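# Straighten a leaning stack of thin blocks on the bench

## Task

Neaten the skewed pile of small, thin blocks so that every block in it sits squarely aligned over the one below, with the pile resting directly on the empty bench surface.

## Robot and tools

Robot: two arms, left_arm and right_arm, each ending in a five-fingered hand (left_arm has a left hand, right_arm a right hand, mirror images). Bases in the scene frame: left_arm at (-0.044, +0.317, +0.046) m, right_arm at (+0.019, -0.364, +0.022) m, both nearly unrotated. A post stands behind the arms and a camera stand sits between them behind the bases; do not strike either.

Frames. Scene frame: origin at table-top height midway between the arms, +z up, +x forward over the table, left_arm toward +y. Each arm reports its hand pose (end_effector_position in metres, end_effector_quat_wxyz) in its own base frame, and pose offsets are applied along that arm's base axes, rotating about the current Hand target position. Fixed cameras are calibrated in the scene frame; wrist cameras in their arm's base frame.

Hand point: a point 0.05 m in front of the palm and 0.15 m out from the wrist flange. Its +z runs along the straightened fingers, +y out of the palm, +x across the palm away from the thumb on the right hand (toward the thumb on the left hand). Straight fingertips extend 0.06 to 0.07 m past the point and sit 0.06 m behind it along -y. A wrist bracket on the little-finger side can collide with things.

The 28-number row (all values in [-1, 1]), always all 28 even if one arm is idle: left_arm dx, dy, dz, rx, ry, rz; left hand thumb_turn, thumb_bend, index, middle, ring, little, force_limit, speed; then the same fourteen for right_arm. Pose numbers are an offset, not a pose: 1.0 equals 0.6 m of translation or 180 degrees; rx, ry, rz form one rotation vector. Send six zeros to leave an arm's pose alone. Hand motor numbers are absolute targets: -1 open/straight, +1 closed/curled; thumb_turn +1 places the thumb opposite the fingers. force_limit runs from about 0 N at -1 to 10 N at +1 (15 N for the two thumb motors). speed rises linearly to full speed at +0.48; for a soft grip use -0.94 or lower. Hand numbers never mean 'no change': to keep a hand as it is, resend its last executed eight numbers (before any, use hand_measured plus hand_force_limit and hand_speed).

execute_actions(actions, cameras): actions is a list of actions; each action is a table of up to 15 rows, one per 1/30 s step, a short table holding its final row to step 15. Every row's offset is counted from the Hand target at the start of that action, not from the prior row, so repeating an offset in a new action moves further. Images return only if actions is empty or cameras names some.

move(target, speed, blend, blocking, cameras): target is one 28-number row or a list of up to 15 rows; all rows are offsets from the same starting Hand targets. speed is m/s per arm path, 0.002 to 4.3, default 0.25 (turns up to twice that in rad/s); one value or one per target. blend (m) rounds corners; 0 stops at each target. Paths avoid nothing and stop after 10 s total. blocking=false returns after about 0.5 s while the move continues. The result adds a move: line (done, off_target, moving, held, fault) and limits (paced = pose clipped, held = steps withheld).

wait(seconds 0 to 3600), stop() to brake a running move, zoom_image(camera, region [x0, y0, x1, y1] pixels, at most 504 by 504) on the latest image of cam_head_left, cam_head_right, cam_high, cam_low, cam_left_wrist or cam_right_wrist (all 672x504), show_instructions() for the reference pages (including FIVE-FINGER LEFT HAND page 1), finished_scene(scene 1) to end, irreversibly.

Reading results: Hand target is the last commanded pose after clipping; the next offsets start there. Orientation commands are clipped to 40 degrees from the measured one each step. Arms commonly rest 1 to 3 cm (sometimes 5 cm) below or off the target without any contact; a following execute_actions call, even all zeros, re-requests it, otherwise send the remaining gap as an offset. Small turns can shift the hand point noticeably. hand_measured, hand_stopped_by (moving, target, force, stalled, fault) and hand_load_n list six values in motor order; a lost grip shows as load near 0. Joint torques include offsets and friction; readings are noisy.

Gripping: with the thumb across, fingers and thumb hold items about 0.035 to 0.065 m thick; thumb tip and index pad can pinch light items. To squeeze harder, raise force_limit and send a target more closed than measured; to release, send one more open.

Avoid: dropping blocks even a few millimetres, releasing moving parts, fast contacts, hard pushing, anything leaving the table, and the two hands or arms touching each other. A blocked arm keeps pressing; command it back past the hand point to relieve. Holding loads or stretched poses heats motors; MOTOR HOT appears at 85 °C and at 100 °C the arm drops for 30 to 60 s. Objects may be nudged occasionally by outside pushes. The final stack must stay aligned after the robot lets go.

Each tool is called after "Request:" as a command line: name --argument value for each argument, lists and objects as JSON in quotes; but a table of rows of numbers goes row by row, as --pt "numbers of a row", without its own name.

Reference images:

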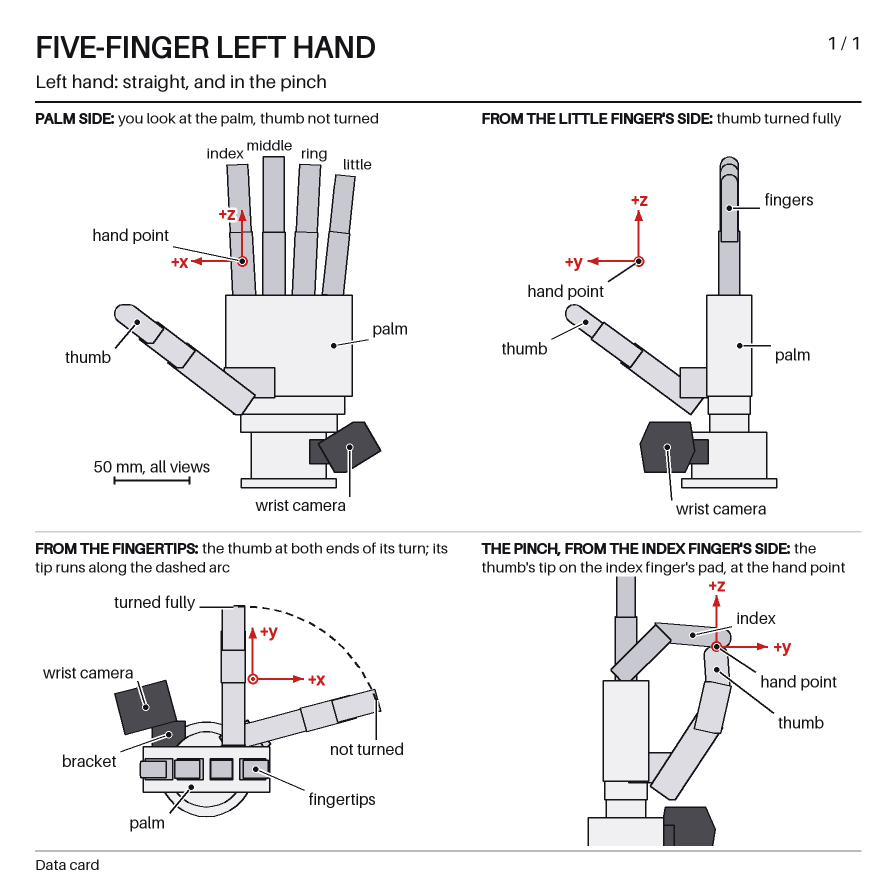

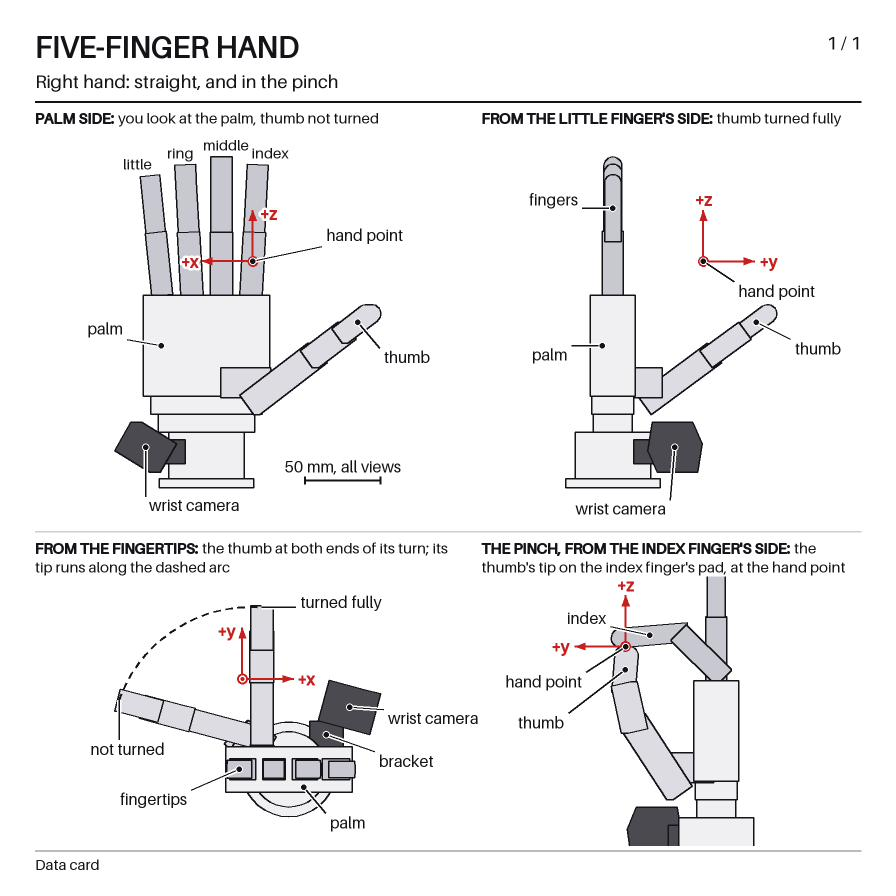

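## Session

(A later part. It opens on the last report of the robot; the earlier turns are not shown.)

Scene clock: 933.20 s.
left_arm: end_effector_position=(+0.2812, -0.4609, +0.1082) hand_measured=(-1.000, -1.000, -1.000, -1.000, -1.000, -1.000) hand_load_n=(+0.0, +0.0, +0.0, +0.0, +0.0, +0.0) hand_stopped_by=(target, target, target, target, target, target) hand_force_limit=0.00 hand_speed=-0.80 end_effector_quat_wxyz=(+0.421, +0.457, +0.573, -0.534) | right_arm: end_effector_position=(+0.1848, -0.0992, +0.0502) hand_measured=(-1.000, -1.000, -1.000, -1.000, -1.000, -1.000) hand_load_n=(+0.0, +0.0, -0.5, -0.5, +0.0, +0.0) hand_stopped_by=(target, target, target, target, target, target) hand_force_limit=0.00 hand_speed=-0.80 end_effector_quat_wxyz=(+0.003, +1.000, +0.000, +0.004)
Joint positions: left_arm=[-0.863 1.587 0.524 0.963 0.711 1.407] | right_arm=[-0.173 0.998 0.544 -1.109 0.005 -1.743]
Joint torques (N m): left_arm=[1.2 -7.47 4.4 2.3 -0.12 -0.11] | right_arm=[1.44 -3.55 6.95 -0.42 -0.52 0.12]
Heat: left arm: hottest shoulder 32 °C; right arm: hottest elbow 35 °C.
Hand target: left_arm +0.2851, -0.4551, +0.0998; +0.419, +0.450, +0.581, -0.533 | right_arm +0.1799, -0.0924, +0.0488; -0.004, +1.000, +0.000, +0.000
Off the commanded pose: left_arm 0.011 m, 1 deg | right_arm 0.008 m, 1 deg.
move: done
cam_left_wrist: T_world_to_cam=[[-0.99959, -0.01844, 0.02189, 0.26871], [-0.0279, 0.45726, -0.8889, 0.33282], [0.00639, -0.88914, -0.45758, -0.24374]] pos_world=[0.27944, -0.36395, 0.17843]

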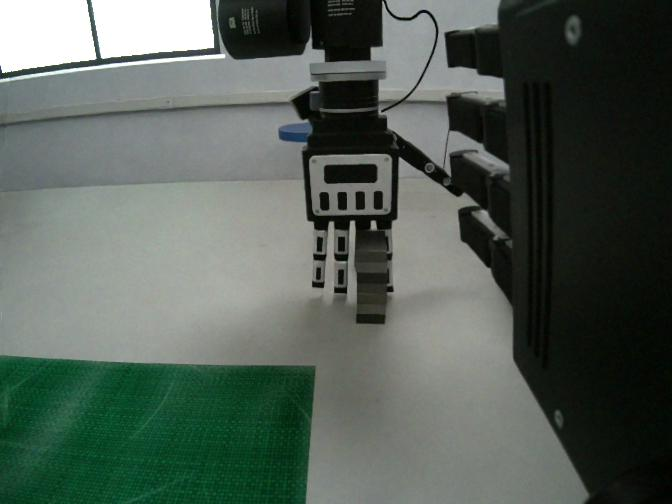

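Request:
move --pt "0 0 0 0 0 0 -1 -1 -1 -1 -1 -1 0 -0.8 0 -0.045 0.002 0 0 0 -1 -1 -1 -1 -1 -1 0 -0.8" --pt "0 0 0 0 0 0 -1 -1 -1 -1 -1 -1 0 -0.8 0.012 -0.045 0.25 0 0 0 -1 -1 -1 -1 -1 -1 0 -0.8" --speed '[0.04,0.15]' --blend 0.003 --cameras '["cam_left_wrist","cam_right_wrist"]'

Request:
zoom_image --camera "cam_left_wrist" --region '[330, 220, 420, 330]'

Scene clock: 949.10 s.
left_arm: end_effector_position=(+0.2812, -0.4609, +0.1082) hand_measured=(-1.000, -1.000, -1.000, -1.000, -1.000, -1.000) hand_load_n=(+0.0, +0.0, +0.0, +0.0, +0.0, +0.0) hand_stopped_by=(target, target, target, target, target, target) hand_force_limit=0.00 hand_speed=-0.80 end_effector_quat_wxyz=(+0.421, +0.457, +0.573, -0.534) | right_arm: end_effector_position=(+0.1735, -0.1165, +0.1773) hand_measured=(-1.000, -1.000, -1.000, -1.000, -1.000, -1.000) hand_load_n=(+0.0, -0.5, +0.0, +0.0, +0.0, +0.0) hand_stopped_by=(target, target, target, target, target, target) hand_force_limit=0.00 hand_speed=-0.80 end_effector_quat_wxyz=(-0.010, +1.000, -0.001, -0.026)
Joint positions: left_arm=[-0.863 1.587 0.524 0.963 0.711 1.407] | right_arm=[-0.272 0.92 0.845 -1.553 -0.006 -1.842]
Joint torques (N m): left_arm=[1.2 -7.53 4.38 2.3 -0.13 -0.11] | right_arm=[0.32 -2.78 12.59 -0.06 -0.09 -0.01]
Heat: left arm: hottest shoulder 32 °C; right arm: hottest elbow 36 °C.
Hand target: left_arm +0.2851, -0.4551, +0.0998; +0.419, +0.450, +0.581, -0.533 | right_arm +0.1870, -0.1194, +0.1988; -0.004, +1.000, +0.000, +0.000
Off the commanded pose: left_arm 0.011 m, 1 deg | right_arm 0.026 m, 3 deg.
move: off_target (right_arm)
cam_left_wrist: T_world_to_cam=[[-0.99959, -0.01844, 0.02189, 0.26871], [-0.0279, 0.45726, -0.8889, 0.33282], [0.00639, -0.88914, -0.45758, -0.24374]] pos_world=[0.27944, -0.36395, 0.17843]
cam_right_wrist: T_world_to_cam=[[0.2337, -0.97133, -0.04365, -0.1453], [-0.88252, -0.23075, 0.40977, 0.07687], [-0.40809, -0.05724, -0.91114, 0.33743]] pos_world=[0.23949, -0.10408, 0.2696]

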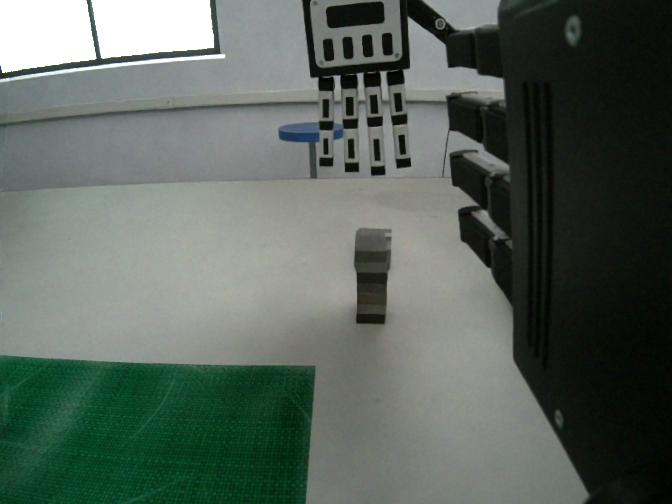

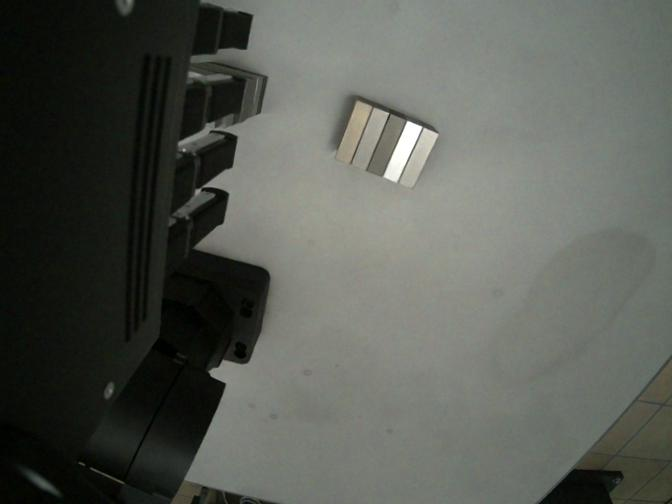

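Scaled by 4.582 from the camera's image (finer frame: 960x720).

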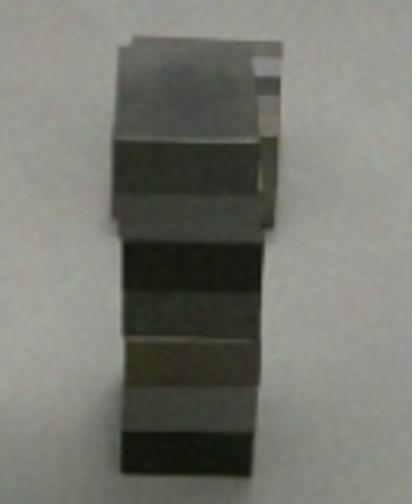

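Request:
move --pt "0 0 0 0 0 0 -1 -1 -1 -1 -1 -1 0 -0.8 0.055 0.0 0.01 0 0 0 -1 -1 -1 -1 -1 -1 0 -0.8" --pt "0 0 0 0 0 0 -1 -1 -1 -1 -1 -1 0 -0.8 0.085 0.197 0.01 0 0 -0.5 -1 -1 -1 -1 -1 -1 0 -0.8" --speed '[0.15,0.25]' --blend 0.02 --cameras '["cam_left_wrist","cam_right_wrist"]'

Request:
zoom_image --camera "cam_right_wrist" --region '[180, 100, 430, 290]'

Scene clock: 959.77 s.
left_arm: end_effector_position=(+0.2812, -0.4609, +0.1082) hand_measured=(-1.000, -1.000, -1.000, -1.000, -1.000, -1.000) hand_load_n=(+0.0, +0.0, +0.0, +0.0, +0.0, +0.0) hand_stopped_by=(target, target, target, target, target, target) hand_force_limit=0.00 hand_speed=-0.80 end_effector_quat_wxyz=(+0.421, +0.457, +0.573, -0.534) | right_arm: end_effector_position=(+0.2210, -0.0010, +0.1903) hand_measured=(-1.000, -1.000, -1.000, -1.000, -1.000, -1.000) hand_load_n=(+0.0, +0.0, +0.0, +0.0, +0.0, +0.0) hand_stopped_by=(target, target, target, target, target, target) hand_force_limit=0.00 hand_speed=-0.80 end_effector_quat_wxyz=(+0.011, +0.707, -0.707, -0.019)
Joint positions: left_arm=[-0.863 1.587 0.524 0.963 0.711 1.407] | right_arm=[-0.115 1.113 0.995 -1.496 -0.006 -0.116]
Joint torques (N m): left_arm=[1.2 -7.53 4.4 2.3 -0.12 -0.11] | right_arm=[0.73 -4.72 12.11 0.42 0.18 0.08]
Heat: left arm: hottest shoulder 32 °C; right arm: hottest elbow 37 °C.
Hand target: left_arm +0.2851, -0.4551, +0.0998; +0.419, +0.450, +0.581, -0.533 | right_arm +0.2380, -0.0012, +0.2047; -0.003, +0.707, -0.707, +0.003
Off the commanded pose: left_arm 0.011 m, 1 deg | right_arm 0.022 m, 3 deg.
move: off_target (right_arm); blend cut to 0.0168 m at target 1
cam_left_wrist: T_world_to_cam=[[-0.99959, -0.01844, 0.02189, 0.26871], [-0.0279, 0.45726, -0.8889, 0.33282], [0.00639, -0.88914, -0.45758, -0.24374]] pos_world=[0.27944, -0.36395, 0.17843]
cam_right_wrist: T_world_to_cam=[[-0.97093, -0.23778, 0.02759, 0.20978], [-0.20907, 0.89846, 0.38609, -0.00302], [-0.11659, 0.36909, -0.92205, 0.31343]] pos_world=[0.2396, -0.06308, 0.28438]

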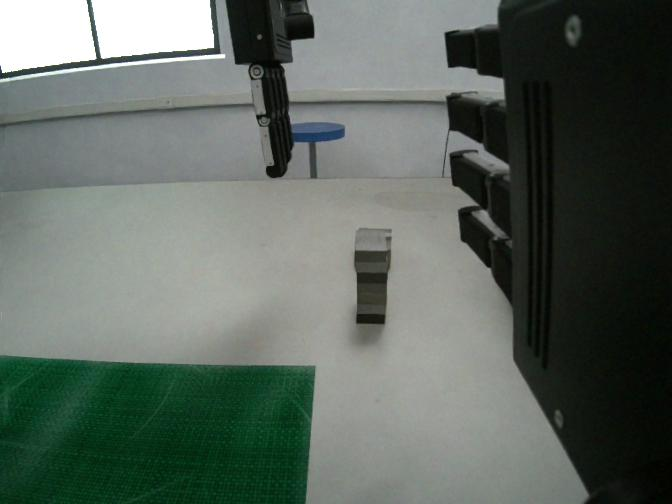

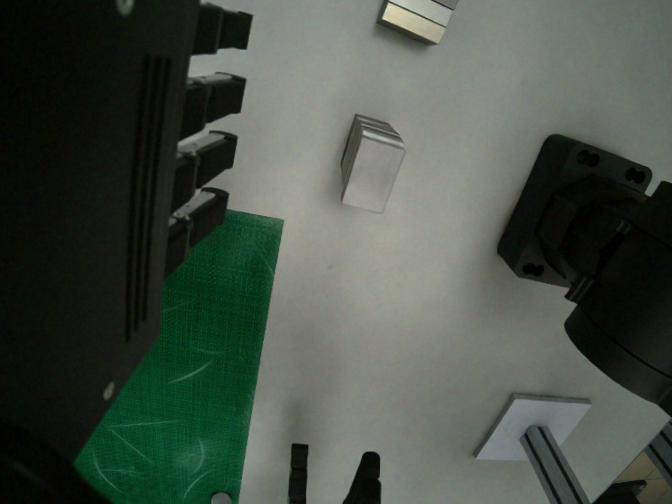

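Scaled by 2.016 from the camera's image (finer frame: 960x720).

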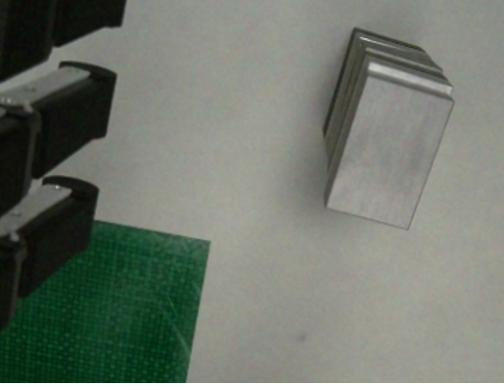

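Request:
zoom_image --camera "cam_right_wrist" --region '[330, 105, 415, 220]'

Scaled by 4.383 from the camera's image (finer frame: 960x720).

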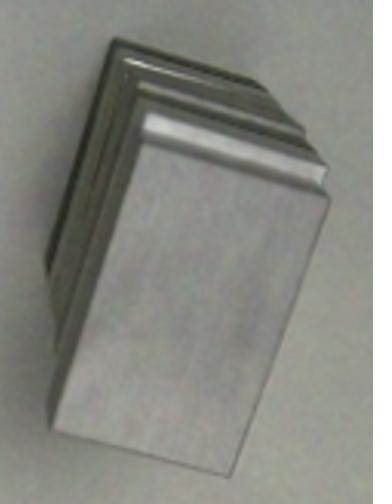

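Request:
execute_actions --actions '[]' --cameras '["cam_low","cam_head_right","cam_high"]'

Scene clock: 978.10 s.
left_arm: end_effector_position=(+0.2812, -0.4609, +0.1082) hand_measured=(-1.000, -1.000, -1.000, -1.000, -1.000, -1.000) hand_load_n=(+0.0, +0.0, +0.0, +0.0, +0.0, +0.0) hand_stopped_by=(target, target, target, target, target, target) hand_force_limit=0.00 hand_speed=-0.80 end_effector_quat_wxyz=(+0.421, +0.457, +0.573, -0.534) | right_arm: end_effector_position=(+0.2211, -0.0010, +0.1903) hand_measured=(-1.000, -1.000, -1.000, -1.000, -1.000, -1.000) hand_load_n=(+0.0, +0.0, +0.0, +0.0, +0.0, +0.0) hand_stopped_by=(target, target, target, target, target, target) hand_force_limit=0.00 hand_speed=-0.80 end_effector_quat_wxyz=(+0.011, +0.707, -0.707, -0.019)
Joint positions: left_arm=[-0.863 1.587 0.524 0.963 0.711 1.407] | right_arm=[-0.115 1.113 0.995 -1.496 -0.006 -0.116]
Joint velocities: within noise
Joint torques (N m): left_arm=[1.2 -7.53 4.4 2.3 -0.12 -0.11] | right_arm=[0.91 -4.72 11.96 0.24 0.15 0.07]
Heat: left arm: hottest shoulder 32 °C; right arm: hottest elbow 38 °C.
Hand target: left_arm +0.2851, -0.4551, +0.0998; +0.419, +0.450, +0.581, -0.533 | right_arm +0.2380, -0.0012, +0.2047; -0.003, +0.707, -0.707, +0.003
Off the commanded pose: left_arm 0.011 m, 1 deg | right_arm 0.022 m, 3 deg.
Images, in order (width x height): cam_head_right 672x504, cam_high 672x504, cam_low 672x504.

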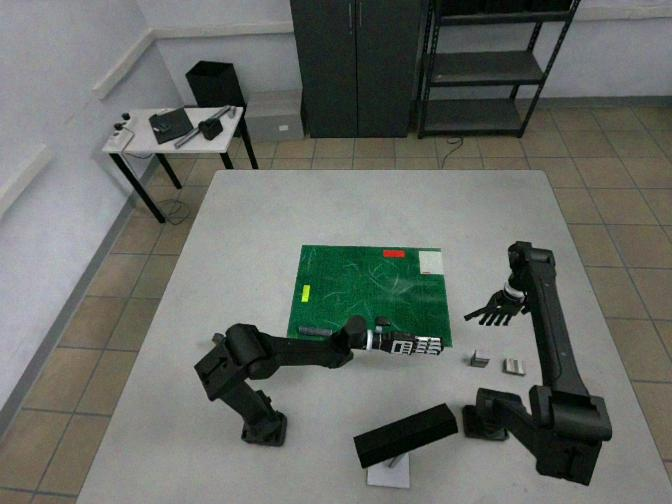

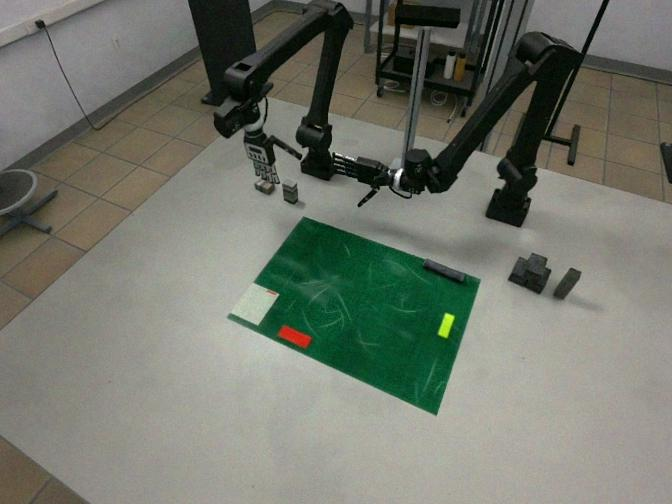

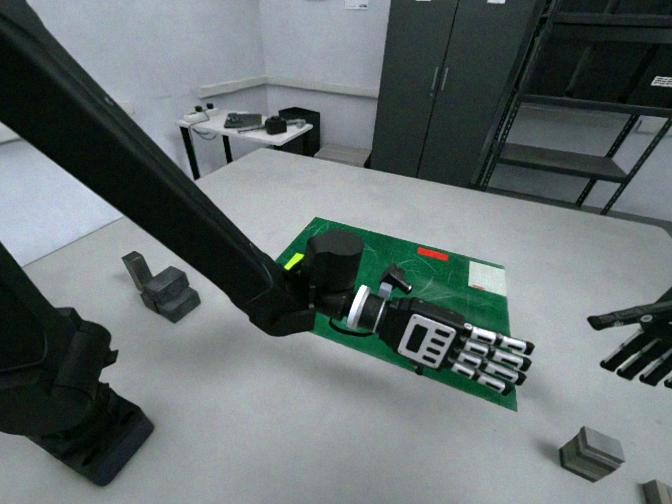

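Request:
zoom_image --camera "cam_low" --region '[550, 415, 635, 490]'

Request:
zoom_image --camera "cam_high" --region '[270, 165, 315, 210]'

Scaled by 5.929 from the camera's image (finer frame: 960x720).

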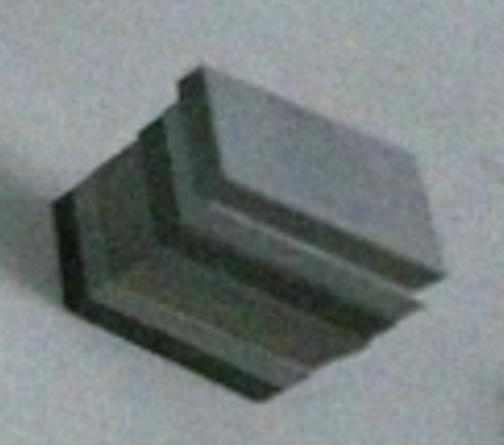

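Scaled by 11.200 from the camera's image (finer frame: 960x720).

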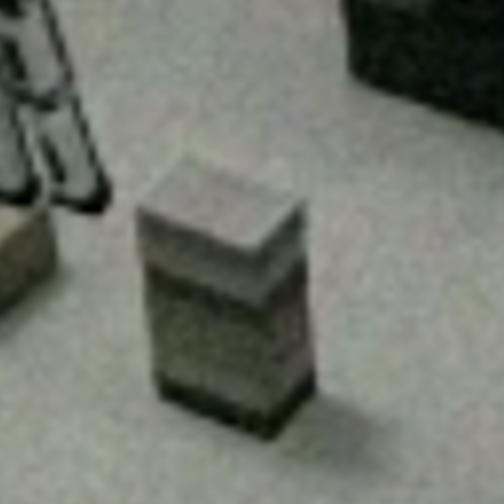

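Request:
zoom_image --camera "cam_low" --region '[555, 422, 630, 487]'

Scaled by 6.720 from the camera's image (finer frame: 960x720).

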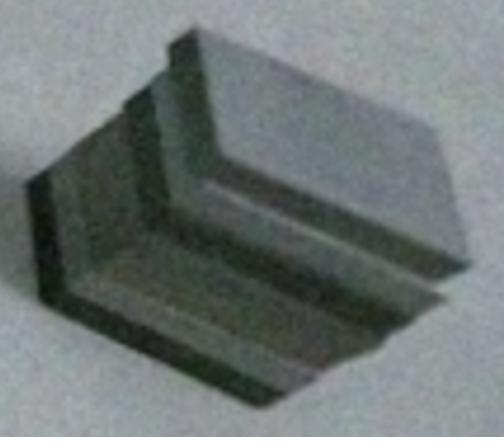

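Request:
move --pt "0 0 0 0 0 0 -1 -1 -1 -1 -1 -1 0 -0.8 -0.065 0 -0.08 0 0.006 0 -1 -1 -1 -1 -1 -1 0 -0.8" --pt "0 0 0 0 0 0 -1 -1 -1 -1 -1 -1 0 -0.8 -0.065 0 -0.17 0 0.006 0 -1 -1 -1 -1 -1 -1 0 -0.8" --speed 0.12 --blend 0.01 --cameras '["cam_left_wrist","cam_right_wrist"]'

Request:
zoom_image --camera "cam_left_wrist" --region '[260, 130, 440, 330]'

Scene clock: 1009.10 s.
left_arm: end_effector_position=(+0.2812, -0.4609, +0.1082) hand_measured=(-1.000, -1.000, -1.000, -1.000, -1.000, -1.000) hand_load_n=(+0.0, +0.0, +0.0, +0.0, +0.0, +0.0) hand_stopped_by=(target, target, target, target, target, target) hand_force_limit=0.00 hand_speed=-0.80 end_effector_quat_wxyz=(+0.421, +0.457, +0.573, -0.534) | right_arm: end_effector_position=(+0.1977, +0.0011, +0.1058) hand_measured=(-1.000, -1.000, -1.000, -1.000, -1.000, -1.000) hand_load_n=(+0.0, +0.0, +0.0, +0.0, +0.0, +0.0) hand_stopped_by=(target, target, target, target, target, target) hand_force_limit=0.00 hand_speed=-0.80 end_effector_quat_wxyz=(+0.001, +0.707, -0.707, -0.004)
Joint positions: left_arm=[-0.863 1.587 0.524 0.963 0.711 1.407] | right_arm=[-0.115 1.071 0.746 -1.254 -0.003 -0.116]
Joint torques (N m): left_arm=[1.2 -7.53 4.4 2.3 -0.13 -0.11] | right_arm=[0.5 -3.14 7.68 0.5 0.15 -0.09]
Heat: left arm: hottest shoulder 32 °C; right arm: hottest elbow 39 °C.
Hand target: left_arm +0.2851, -0.4551, +0.0998; +0.419, +0.450, +0.581, -0.533 | right_arm +0.1992, -0.0012, +0.1028; +0.003, +0.707, -0.707, -0.003
Off the commanded pose: left_arm 0.011 m, 1 deg | right_arm 0.004 m, 0 deg.
move: done
cam_left_wrist: T_world_to_cam=[[-0.99959, -0.01844, 0.02189, 0.26871], [-0.0279, 0.45726, -0.8889, 0.33282], [0.00639, -0.88914, -0.45758, -0.24374]] pos_world=[0.27944, -0.36395, 0.17843]
cam_right_wrist: T_world_to_cam=[[-0.97141, -0.23738, -0.0043, 0.19342], [-0.22187, 0.90119, 0.37232, 0.02678], [-0.08451, 0.36263, -0.92809, 0.22634]] pos_world=[0.21296, -0.0603, 0.20092]

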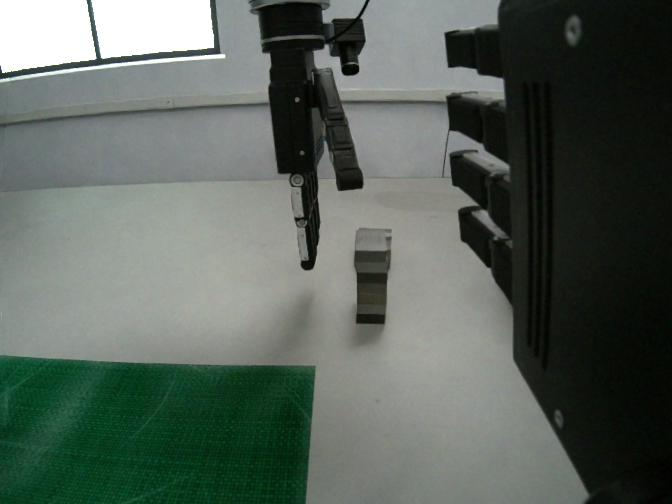

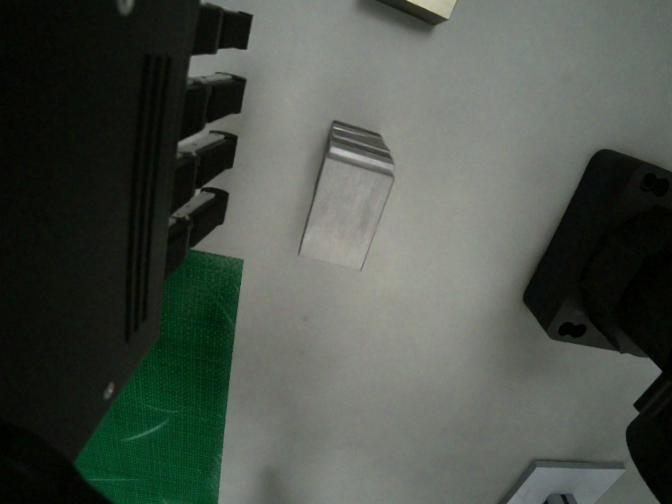

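Scaled by 2.520 from the camera's image (finer frame: 960x720).

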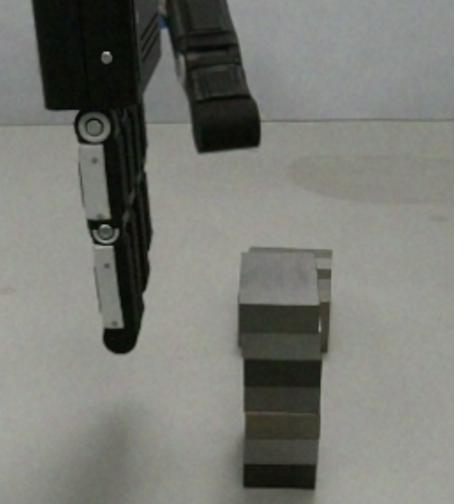

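Request:
zoom_image --camera "cam_right_wrist" --region '[290, 110, 410, 280]'

Scaled by 2.965 from the camera's image (finer frame: 960x720).

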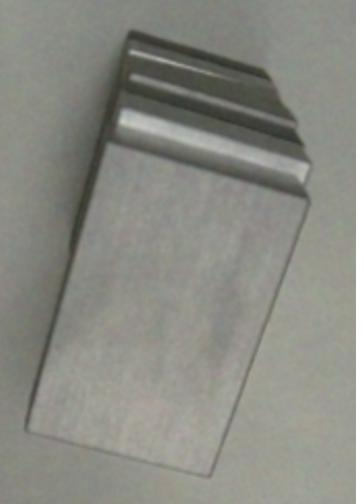

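Request:
zoom_image --camera "cam_right_wrist" --region '[320, 115, 400, 185]'

Scaled by 6.300 from the camera's image (finer frame: 960x720).

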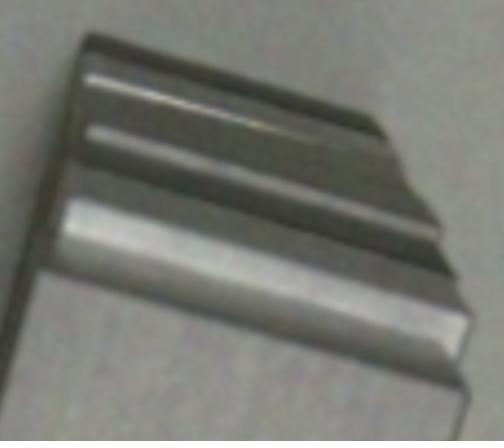

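Request:
zoom_image --camera "cam_left_wrist" --region '[0, 0, 260, 200]'

Request:
zoom_image --camera "cam_left_wrist" --region '[270, 80, 470, 230]'

Scaled by 1.938 from the camera's image (finer frame: 960x720).

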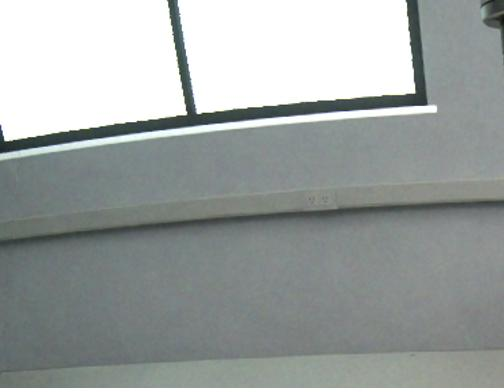

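Scaled by 2.520 from the camera's image (finer frame: 960x720).

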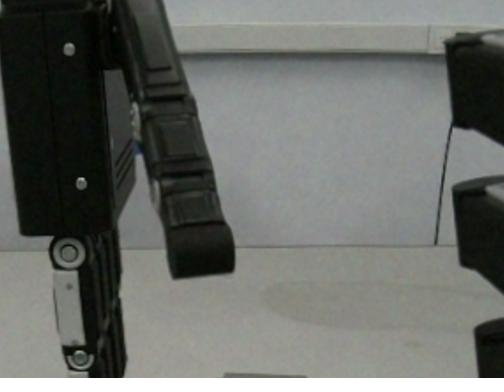

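Request:
zoom_image --camera "cam_left_wrist" --region '[340, 220, 400, 335]'

Scaled by 4.383 from the camera's image (finer frame: 960x720).

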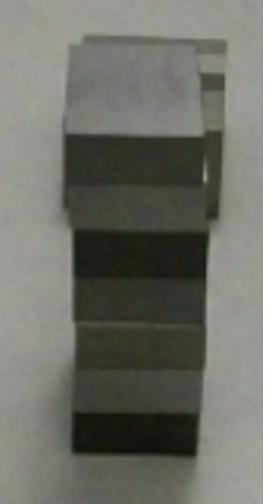

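Request:
zoom_image --camera "cam_left_wrist" --region '[240, 70, 350, 275]'

Scaled by 2.459 from the camera's image (finer frame: 960x720).

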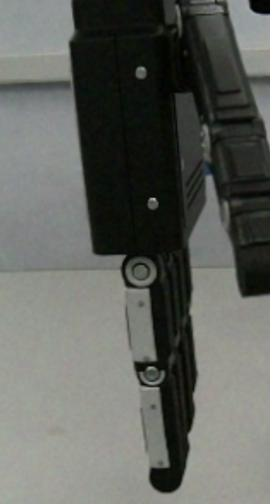

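Request:
move --pt "0 0 0 0 0 0 -1 -1 -1 -1 -1 -1 0 -0.8 0.005 0 0 0 -0.0095 0 -1 -1 -1 -1 -1 -1 0 -0.8" --pt "0 0 0 0 0 0 -1 -1 -1 -1 -1 -1 0 -0.8 0.005 0 -0.075 0 -0.0095 0 -1 -1 -1 -1 -1 -1 0 -0.8" --speed 0.08 --cameras '["cam_left_wrist","cam_right_wrist"]'

Request:
zoom_image --camera "cam_left_wrist" --region '[250, 100, 420, 340]'

Scene clock: 1079.37 s.
left_arm: end_effector_position=(+0.2812, -0.4609, +0.1082) hand_measured=(-1.000, -1.000, -1.000, -1.000, -1.000, -1.000) hand_load_n=(+0.0, +0.0, +0.0, +0.0, +0.0, +0.0) hand_stopped_by=(target, target, target, target, target, target) hand_force_limit=0.00 hand_speed=-0.80 end_effector_quat_wxyz=(+0.421, +0.457, +0.573, -0.534) | right_arm: end_effector_position=(+0.2008, +0.0007, +0.0605) hand_measured=(-1.000, -1.000, -1.000, -1.000, -1.000, -1.000) hand_load_n=(+0.0, +0.0, +0.0, +0.0, +0.0, +0.0) hand_stopped_by=(target, target, target, target, target, target) hand_force_limit=0.00 hand_speed=-0.80 end_effector_quat_wxyz=(-0.008, +0.707, -0.707, +0.007)
Joint positions: left_arm=[-0.863 1.587 0.524 0.963 0.711 1.407] | right_arm=[-0.115 1.113 0.651 -1.088 -0.003 -0.116]
Joint torques (N m): left_arm=[1.2 -7.47 4.4 2.3 -0.12 -0.11] | right_arm=[-0.38 -3.19 7.49 0.69 -0.02 -0.09]
Heat: left arm: hottest shoulder 32 °C; right arm: hottest elbow 38 °C.
Hand target: left_arm +0.2851, -0.4551, +0.0998; +0.419, +0.450, +0.581, -0.533 | right_arm +0.2020, -0.0012, +0.0578; -0.007, +0.707, -0.707, +0.007
Off the commanded pose: left_arm 0.011 m, 1 deg | right_arm 0.004 m, 0 deg.
move: done
cam_left_wrist: T_world_to_cam=[[-0.99959, -0.01844, 0.02189, 0.26871], [-0.0279, 0.45726, -0.8889, 0.33282], [0.00639, -0.88914, -0.45758, -0.24374]] pos_world=[0.27944, -0.36395, 0.17843]
cam_right_wrist: T_world_to_cam=[[-0.97091, -0.23737, -0.03143, 0.19771], [-0.23237, 0.90242, 0.36282, 0.04729], [-0.05776, 0.35957, -0.93133, 0.17954]] pos_world=[0.21332, -0.0603, 0.15627]

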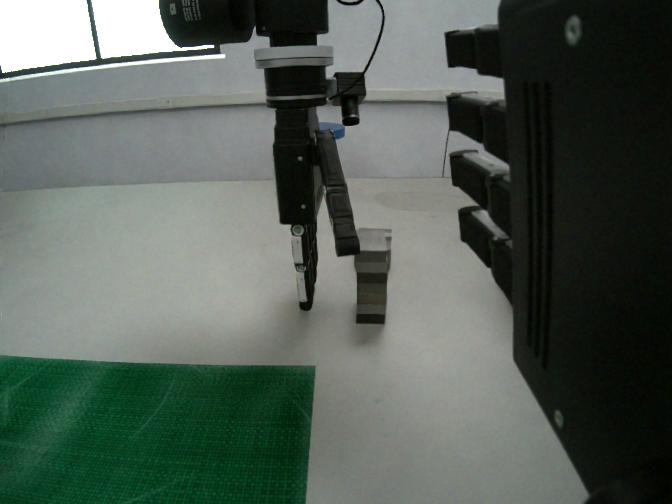

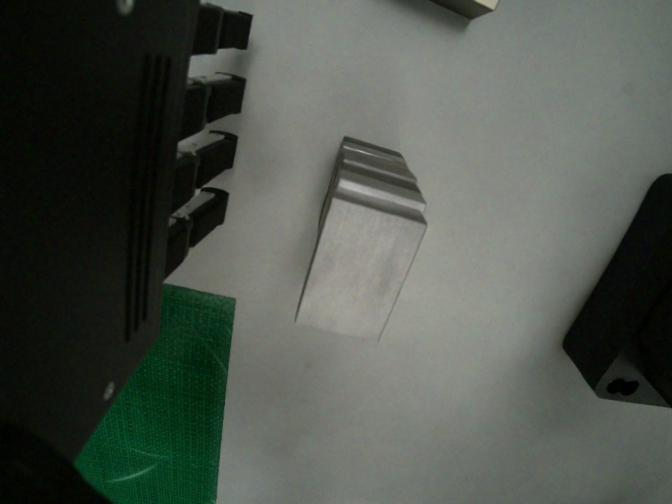

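Scaled by 2.100 from the camera's image (finer frame: 960x720).

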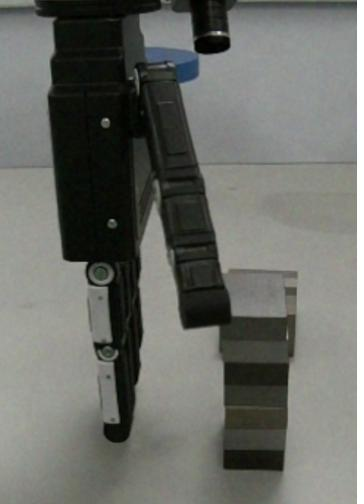

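Request:
move --pt "0 0 0 0 0 0 -1 -1 -1 -1 -1 -1 0 -0.8 -0.045 0 -0.010 0 -0.004 0 -1 -1 -1 -1 -1 -1 0 -0.8" --speed 0.05 --cameras '["cam_left_wrist"]'

Request:
zoom_image --camera "cam_left_wrist" --region '[250, 140, 420, 340]'

Scene clock: 1086.27 s.
left_arm: end_effector_position=(+0.2812, -0.4609, +0.1082) hand_measured=(-1.000, -1.000, -1.000, -1.000, -1.000, -1.000) hand_load_n=(+0.0, +0.0, +0.0, +0.0, +0.0, +0.0) hand_stopped_by=(target, target, target, target, target, target) hand_force_limit=0.00 hand_speed=-0.80 end_effector_quat_wxyz=(+0.421, +0.457, +0.573, -0.534) | right_arm: end_effector_position=(+0.1742, +0.0007, +0.0508) hand_measured=(-1.000, -1.000, -1.000, -1.000, -1.000, -1.000) hand_load_n=(+0.0, +0.0, +0.0, +0.0, +0.0, +0.0) hand_stopped_by=(target, target, target, target, target, target) hand_force_limit=0.00 hand_speed=-0.80 end_effector_quat_wxyz=(-0.006, +0.707, -0.707, +0.006)
Joint positions: left_arm=[-0.863 1.587 0.524 0.963 0.711 1.407] | right_arm=[-0.128 1.046 0.578 -1.086 -0.003 -0.128]
Joint torques (N m): left_arm=[1.2 -7.53 4.4 2.32 -0.12 -0.11] | right_arm=[0.09 -3.55 7.28 0.58 -0.1 -0.06]
Heat: left arm: hottest shoulder 32 °C; right arm: hottest elbow 38 °C.
Hand target: left_arm +0.2851, -0.4551, +0.0998; +0.419, +0.450, +0.581, -0.533 | right_arm +0.1751, -0.0012, +0.0518; -0.012, +0.707, -0.707, +0.012
Off the commanded pose: left_arm 0.011 m, 1 deg | right_arm 0.002 m, 1 deg.
move: done
cam_left_wrist: T_world_to_cam=[[-0.99959, -0.01844, 0.02189, 0.26871], [-0.0279, 0.45726, -0.8889, 0.33282], [0.00639, -0.88914, -0.45758, -0.24374]] pos_world=[0.27944, -0.36395, 0.17843]

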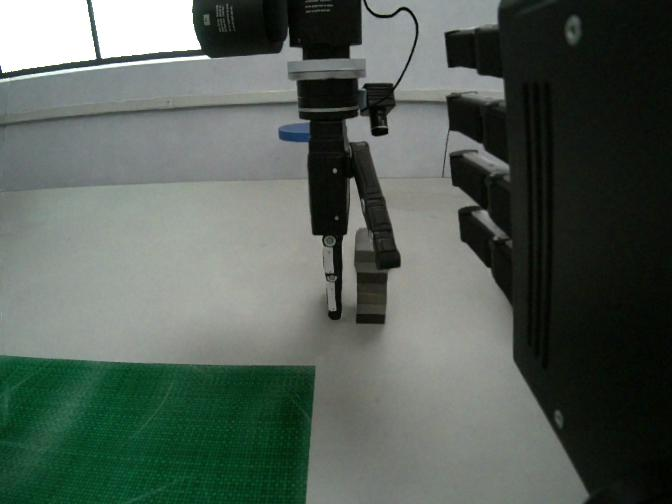

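Scaled by 2.520 from the camera's image (finer frame: 960x720).

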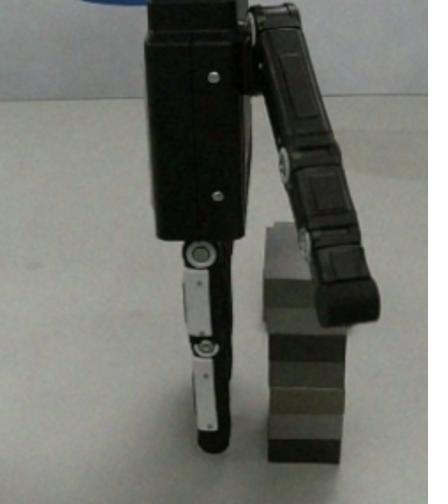

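Request:
move --pt "0 0 0 0 0 0 -1 -1 -1 -1 -1 -1 0 -0.8 -0.045 0 0.004 0 -0.002 0 -1 -1 -1 -1 -1 -1 0 -0.8" --speed 0.03 --cameras '["cam_left_wrist"]'

Request:
zoom_image --camera "cam_left_wrist" --region '[300, 200, 420, 340]'

Scene clock: 1093.43 s.
left_arm: end_effector_position=(+0.2812, -0.4609, +0.1082) hand_measured=(-1.000, -1.000, -1.000, -1.000, -1.000, -1.000) hand_load_n=(+0.0, +0.0, +0.0, +0.0, +0.0, +0.0) hand_stopped_by=(target, target, target, target, target, target) hand_force_limit=0.00 hand_speed=-0.80 end_effector_quat_wxyz=(+0.421, +0.457, +0.573, -0.534) | right_arm: end_effector_position=(+0.1542, -0.0003, +0.0527) hand_measured=(-1.000, -1.000, -1.000, -1.000, -1.000, -1.000) hand_load_n=(+0.0, +0.0, +0.0, +0.0, +0.0, +0.0) hand_stopped_by=(target, target, target, target, target, target) hand_force_limit=0.00 hand_speed=-0.80 end_effector_quat_wxyz=(-0.016, +0.706, -0.708, +0.018)
Joint positions: left_arm=[-0.863 1.587 0.524 0.963 0.711 1.407] | right_arm=[-0.146 0.941 0.529 -1.111 -0.003 -0.143]
Joint torques (N m): left_arm=[1.2 -7.53 4.38 2.32 -0.12 -0.11] | right_arm=[0.15 -3.14 7.45 -0.44 -0.12 -0.13]
Heat: left arm: hottest shoulder 32 °C; right arm: hottest elbow 38 °C.
Hand target: left_arm +0.2851, -0.4551, +0.0998; +0.419, +0.450, +0.581, -0.533 | right_arm +0.1481, -0.0013, +0.0542; -0.014, +0.707, -0.707, +0.014
Off the commanded pose: left_arm 0.011 m, 1 deg | right_arm 0.006 m, 1 deg.
move: done
cam_left_wrist: T_world_to_cam=[[-0.99959, -0.01844, 0.02189, 0.26871], [-0.0279, 0.45726, -0.8889, 0.33282], [0.00639, -0.88914, -0.45758, -0.24374]] pos_world=[0.27944, -0.36395, 0.17843]

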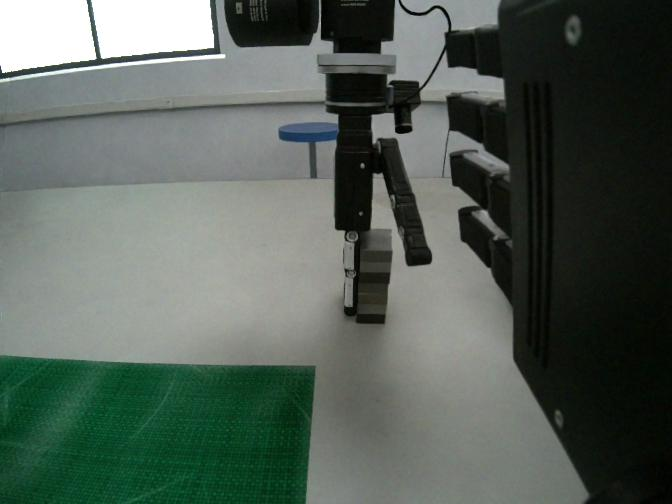

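Scaled by 3.600 from the camera's image (finer frame: 960x720).

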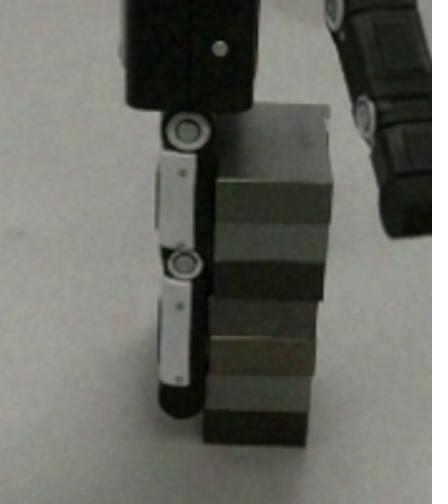

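Request:
move --pt "0 0 0 0 0 0 -1 -1 -1 -1 -1 -1 0 -0.8 0.045 0 0.004 0 0.0045 0 -1 -1 -1 -1 -1 -1 0 -0.8" --pt "0 0 0 0 0 0 -1 -1 -1 -1 -1 -1 0 -0.8 0.055 0 0.25 0 0.0045 0 -1 -1 -1 -1 -1 -1 0 -0.8" --pt "0 0 0 0 0 0 -1 -1 -1 -1 -1 -1 0 -0.8 -0.095 0 0.25 0 0.0045 0 -1 -1 -1 -1 -1 -1 0 -0.8" --speed '[0.05,0.15,0.15]' --blend 0.005 --cameras '["cam_left_wrist","cam_right_wrist","cam_low","cam_head_right"]'

Request:
zoom_image --camera "cam_left_wrist" --region '[340, 220, 400, 335]'

Request:
zoom_image --camera "cam_low" --region '[555, 422, 630, 487]'

Scene clock: 1125.83 s.
left_arm: end_effector_position=(+0.2812, -0.4609, +0.1082) hand_measured=(-1.000, -1.000, -1.000, -1.000, -1.000, -1.000) hand_load_n=(+0.0, +0.0, +0.0, +0.0, +0.0, +0.0) hand_stopped_by=(target, target, target, target, target, target) hand_force_limit=0.00 hand_speed=-0.80 end_effector_quat_wxyz=(+0.421, +0.457, +0.573, -0.534) | right_arm: end_effector_position=(+0.0956, -0.0012, +0.2031) hand_measured=(-1.000, -1.000, -1.000, -1.000, -1.000, -1.000) hand_load_n=(+0.0, +0.0, +0.0, +0.0, +0.0, +0.0) hand_stopped_by=(target, target, target, target, target, target) hand_force_limit=0.00 hand_speed=-0.80 end_effector_quat_wxyz=(-0.011, +0.707, -0.707, +0.013)
Joint positions: left_arm=[-0.863 1.587 0.524 0.963 0.711 1.407] | right_arm=[-0.204 0.684 0.817 -1.669 -0.004 -0.205]
Joint torques (N m): left_arm=[1.2 -7.47 4.4 2.32 -0.12 -0.11] | right_arm=[-0.26 -0.15 8.2 -0.01 -0.14 -0.11]
Heat: left arm: hottest shoulder 32 °C; right arm: hottest elbow 37 °C.
Hand target: left_arm +0.2851, -0.4551, +0.0998; +0.419, +0.450, +0.581, -0.533 | right_arm +0.0911, -0.0013, +0.2042; -0.009, +0.707, -0.707, +0.009
Off the commanded pose: left_arm 0.011 m, 1 deg | right_arm 0.005 m, 1 deg.
joint sent to its limit (right arm) — joint 4 (wrist pitch), lower limit. The joint targets still meet the commanded pose.
move: done
cam_left_wrist: T_world_to_cam=[[-0.99959, -0.01844, 0.02189, 0.26871], [-0.0279, 0.45726, -0.8889, 0.33282], [0.00639, -0.88914, -0.45758, -0.24374]] pos_world=[0.27944, -0.36395, 0.17843]
cam_right_wrist: T_world_to_cam=[[-0.9704, -0.2375, -0.04385, 0.102], [-0.23728, 0.90372, 0.35635, -0.02532], [-0.04501, 0.35621, -0.93332, 0.30606]] pos_world=[0.10675, -0.06191, 0.29915]
Images, in order (width x height): cam_head_right 672x504, cam_low 672x504, cam_left_wrist 672x504, cam_right_wrist 672x504.

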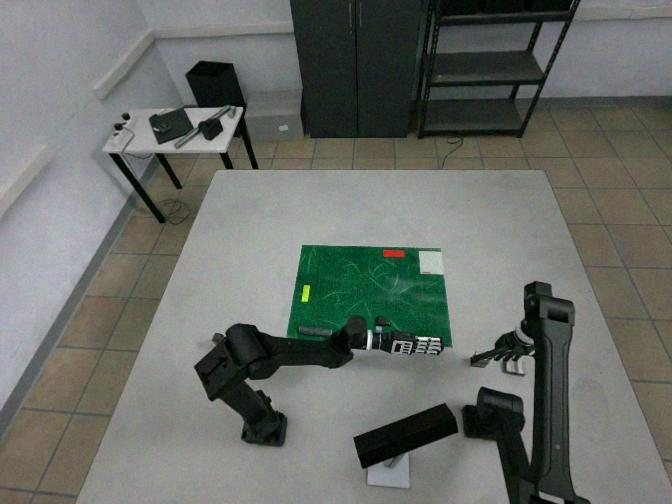

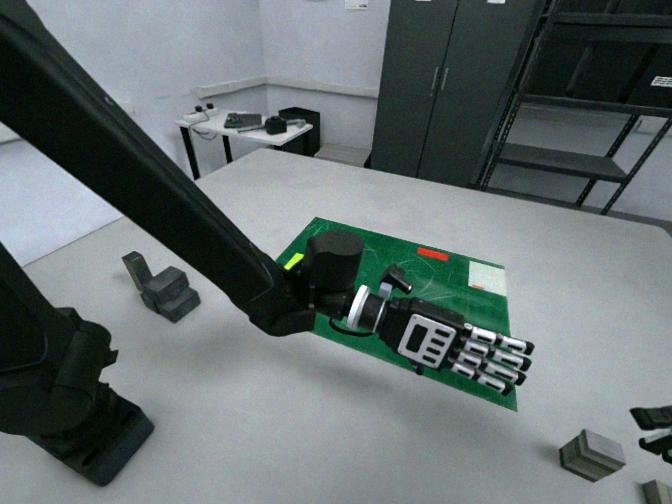

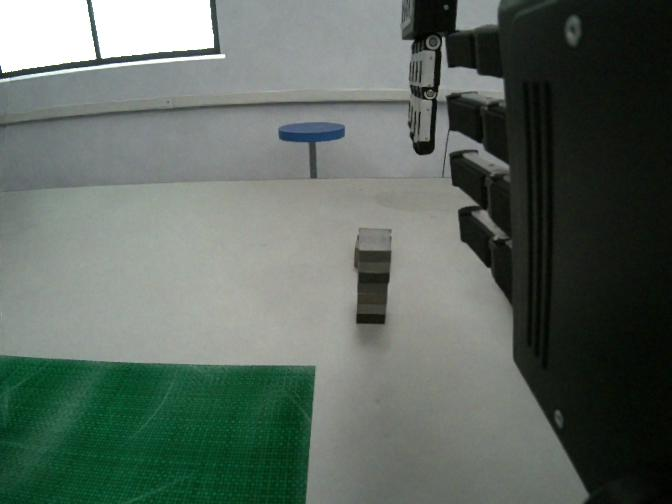

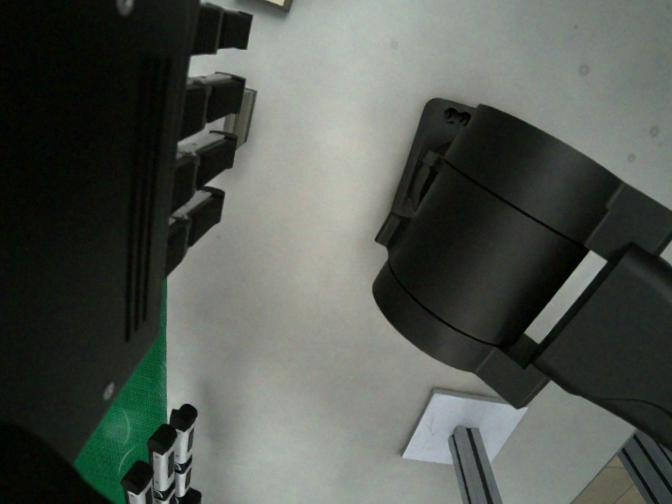

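Scaled by 4.383 from the camera's image (finer frame: 960x720).

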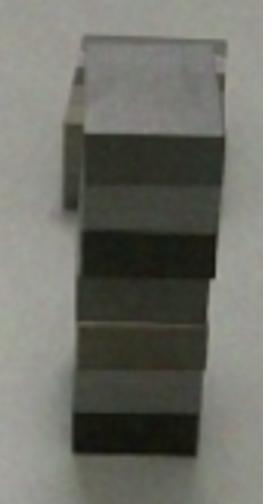

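Scaled by 6.720 from the camera's image (finer frame: 960x720).

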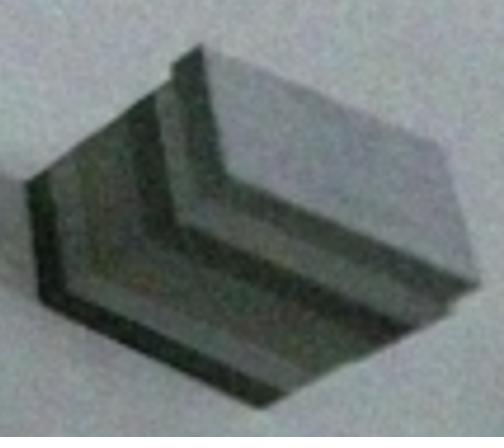

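Request:
zoom_image --camera "cam_low" --region '[340, 0, 600, 200]'

Request:
zoom_image --camera "cam_low" --region '[100, 0, 400, 200]'

Scaled by 1.938 from the camera's image (finer frame: 960x720).

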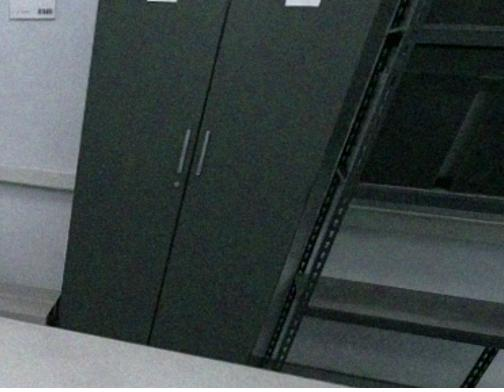

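Scaled by 1.680 from the camera's image (finer frame: 960x720).

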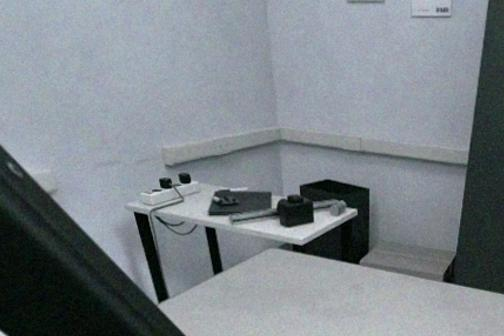

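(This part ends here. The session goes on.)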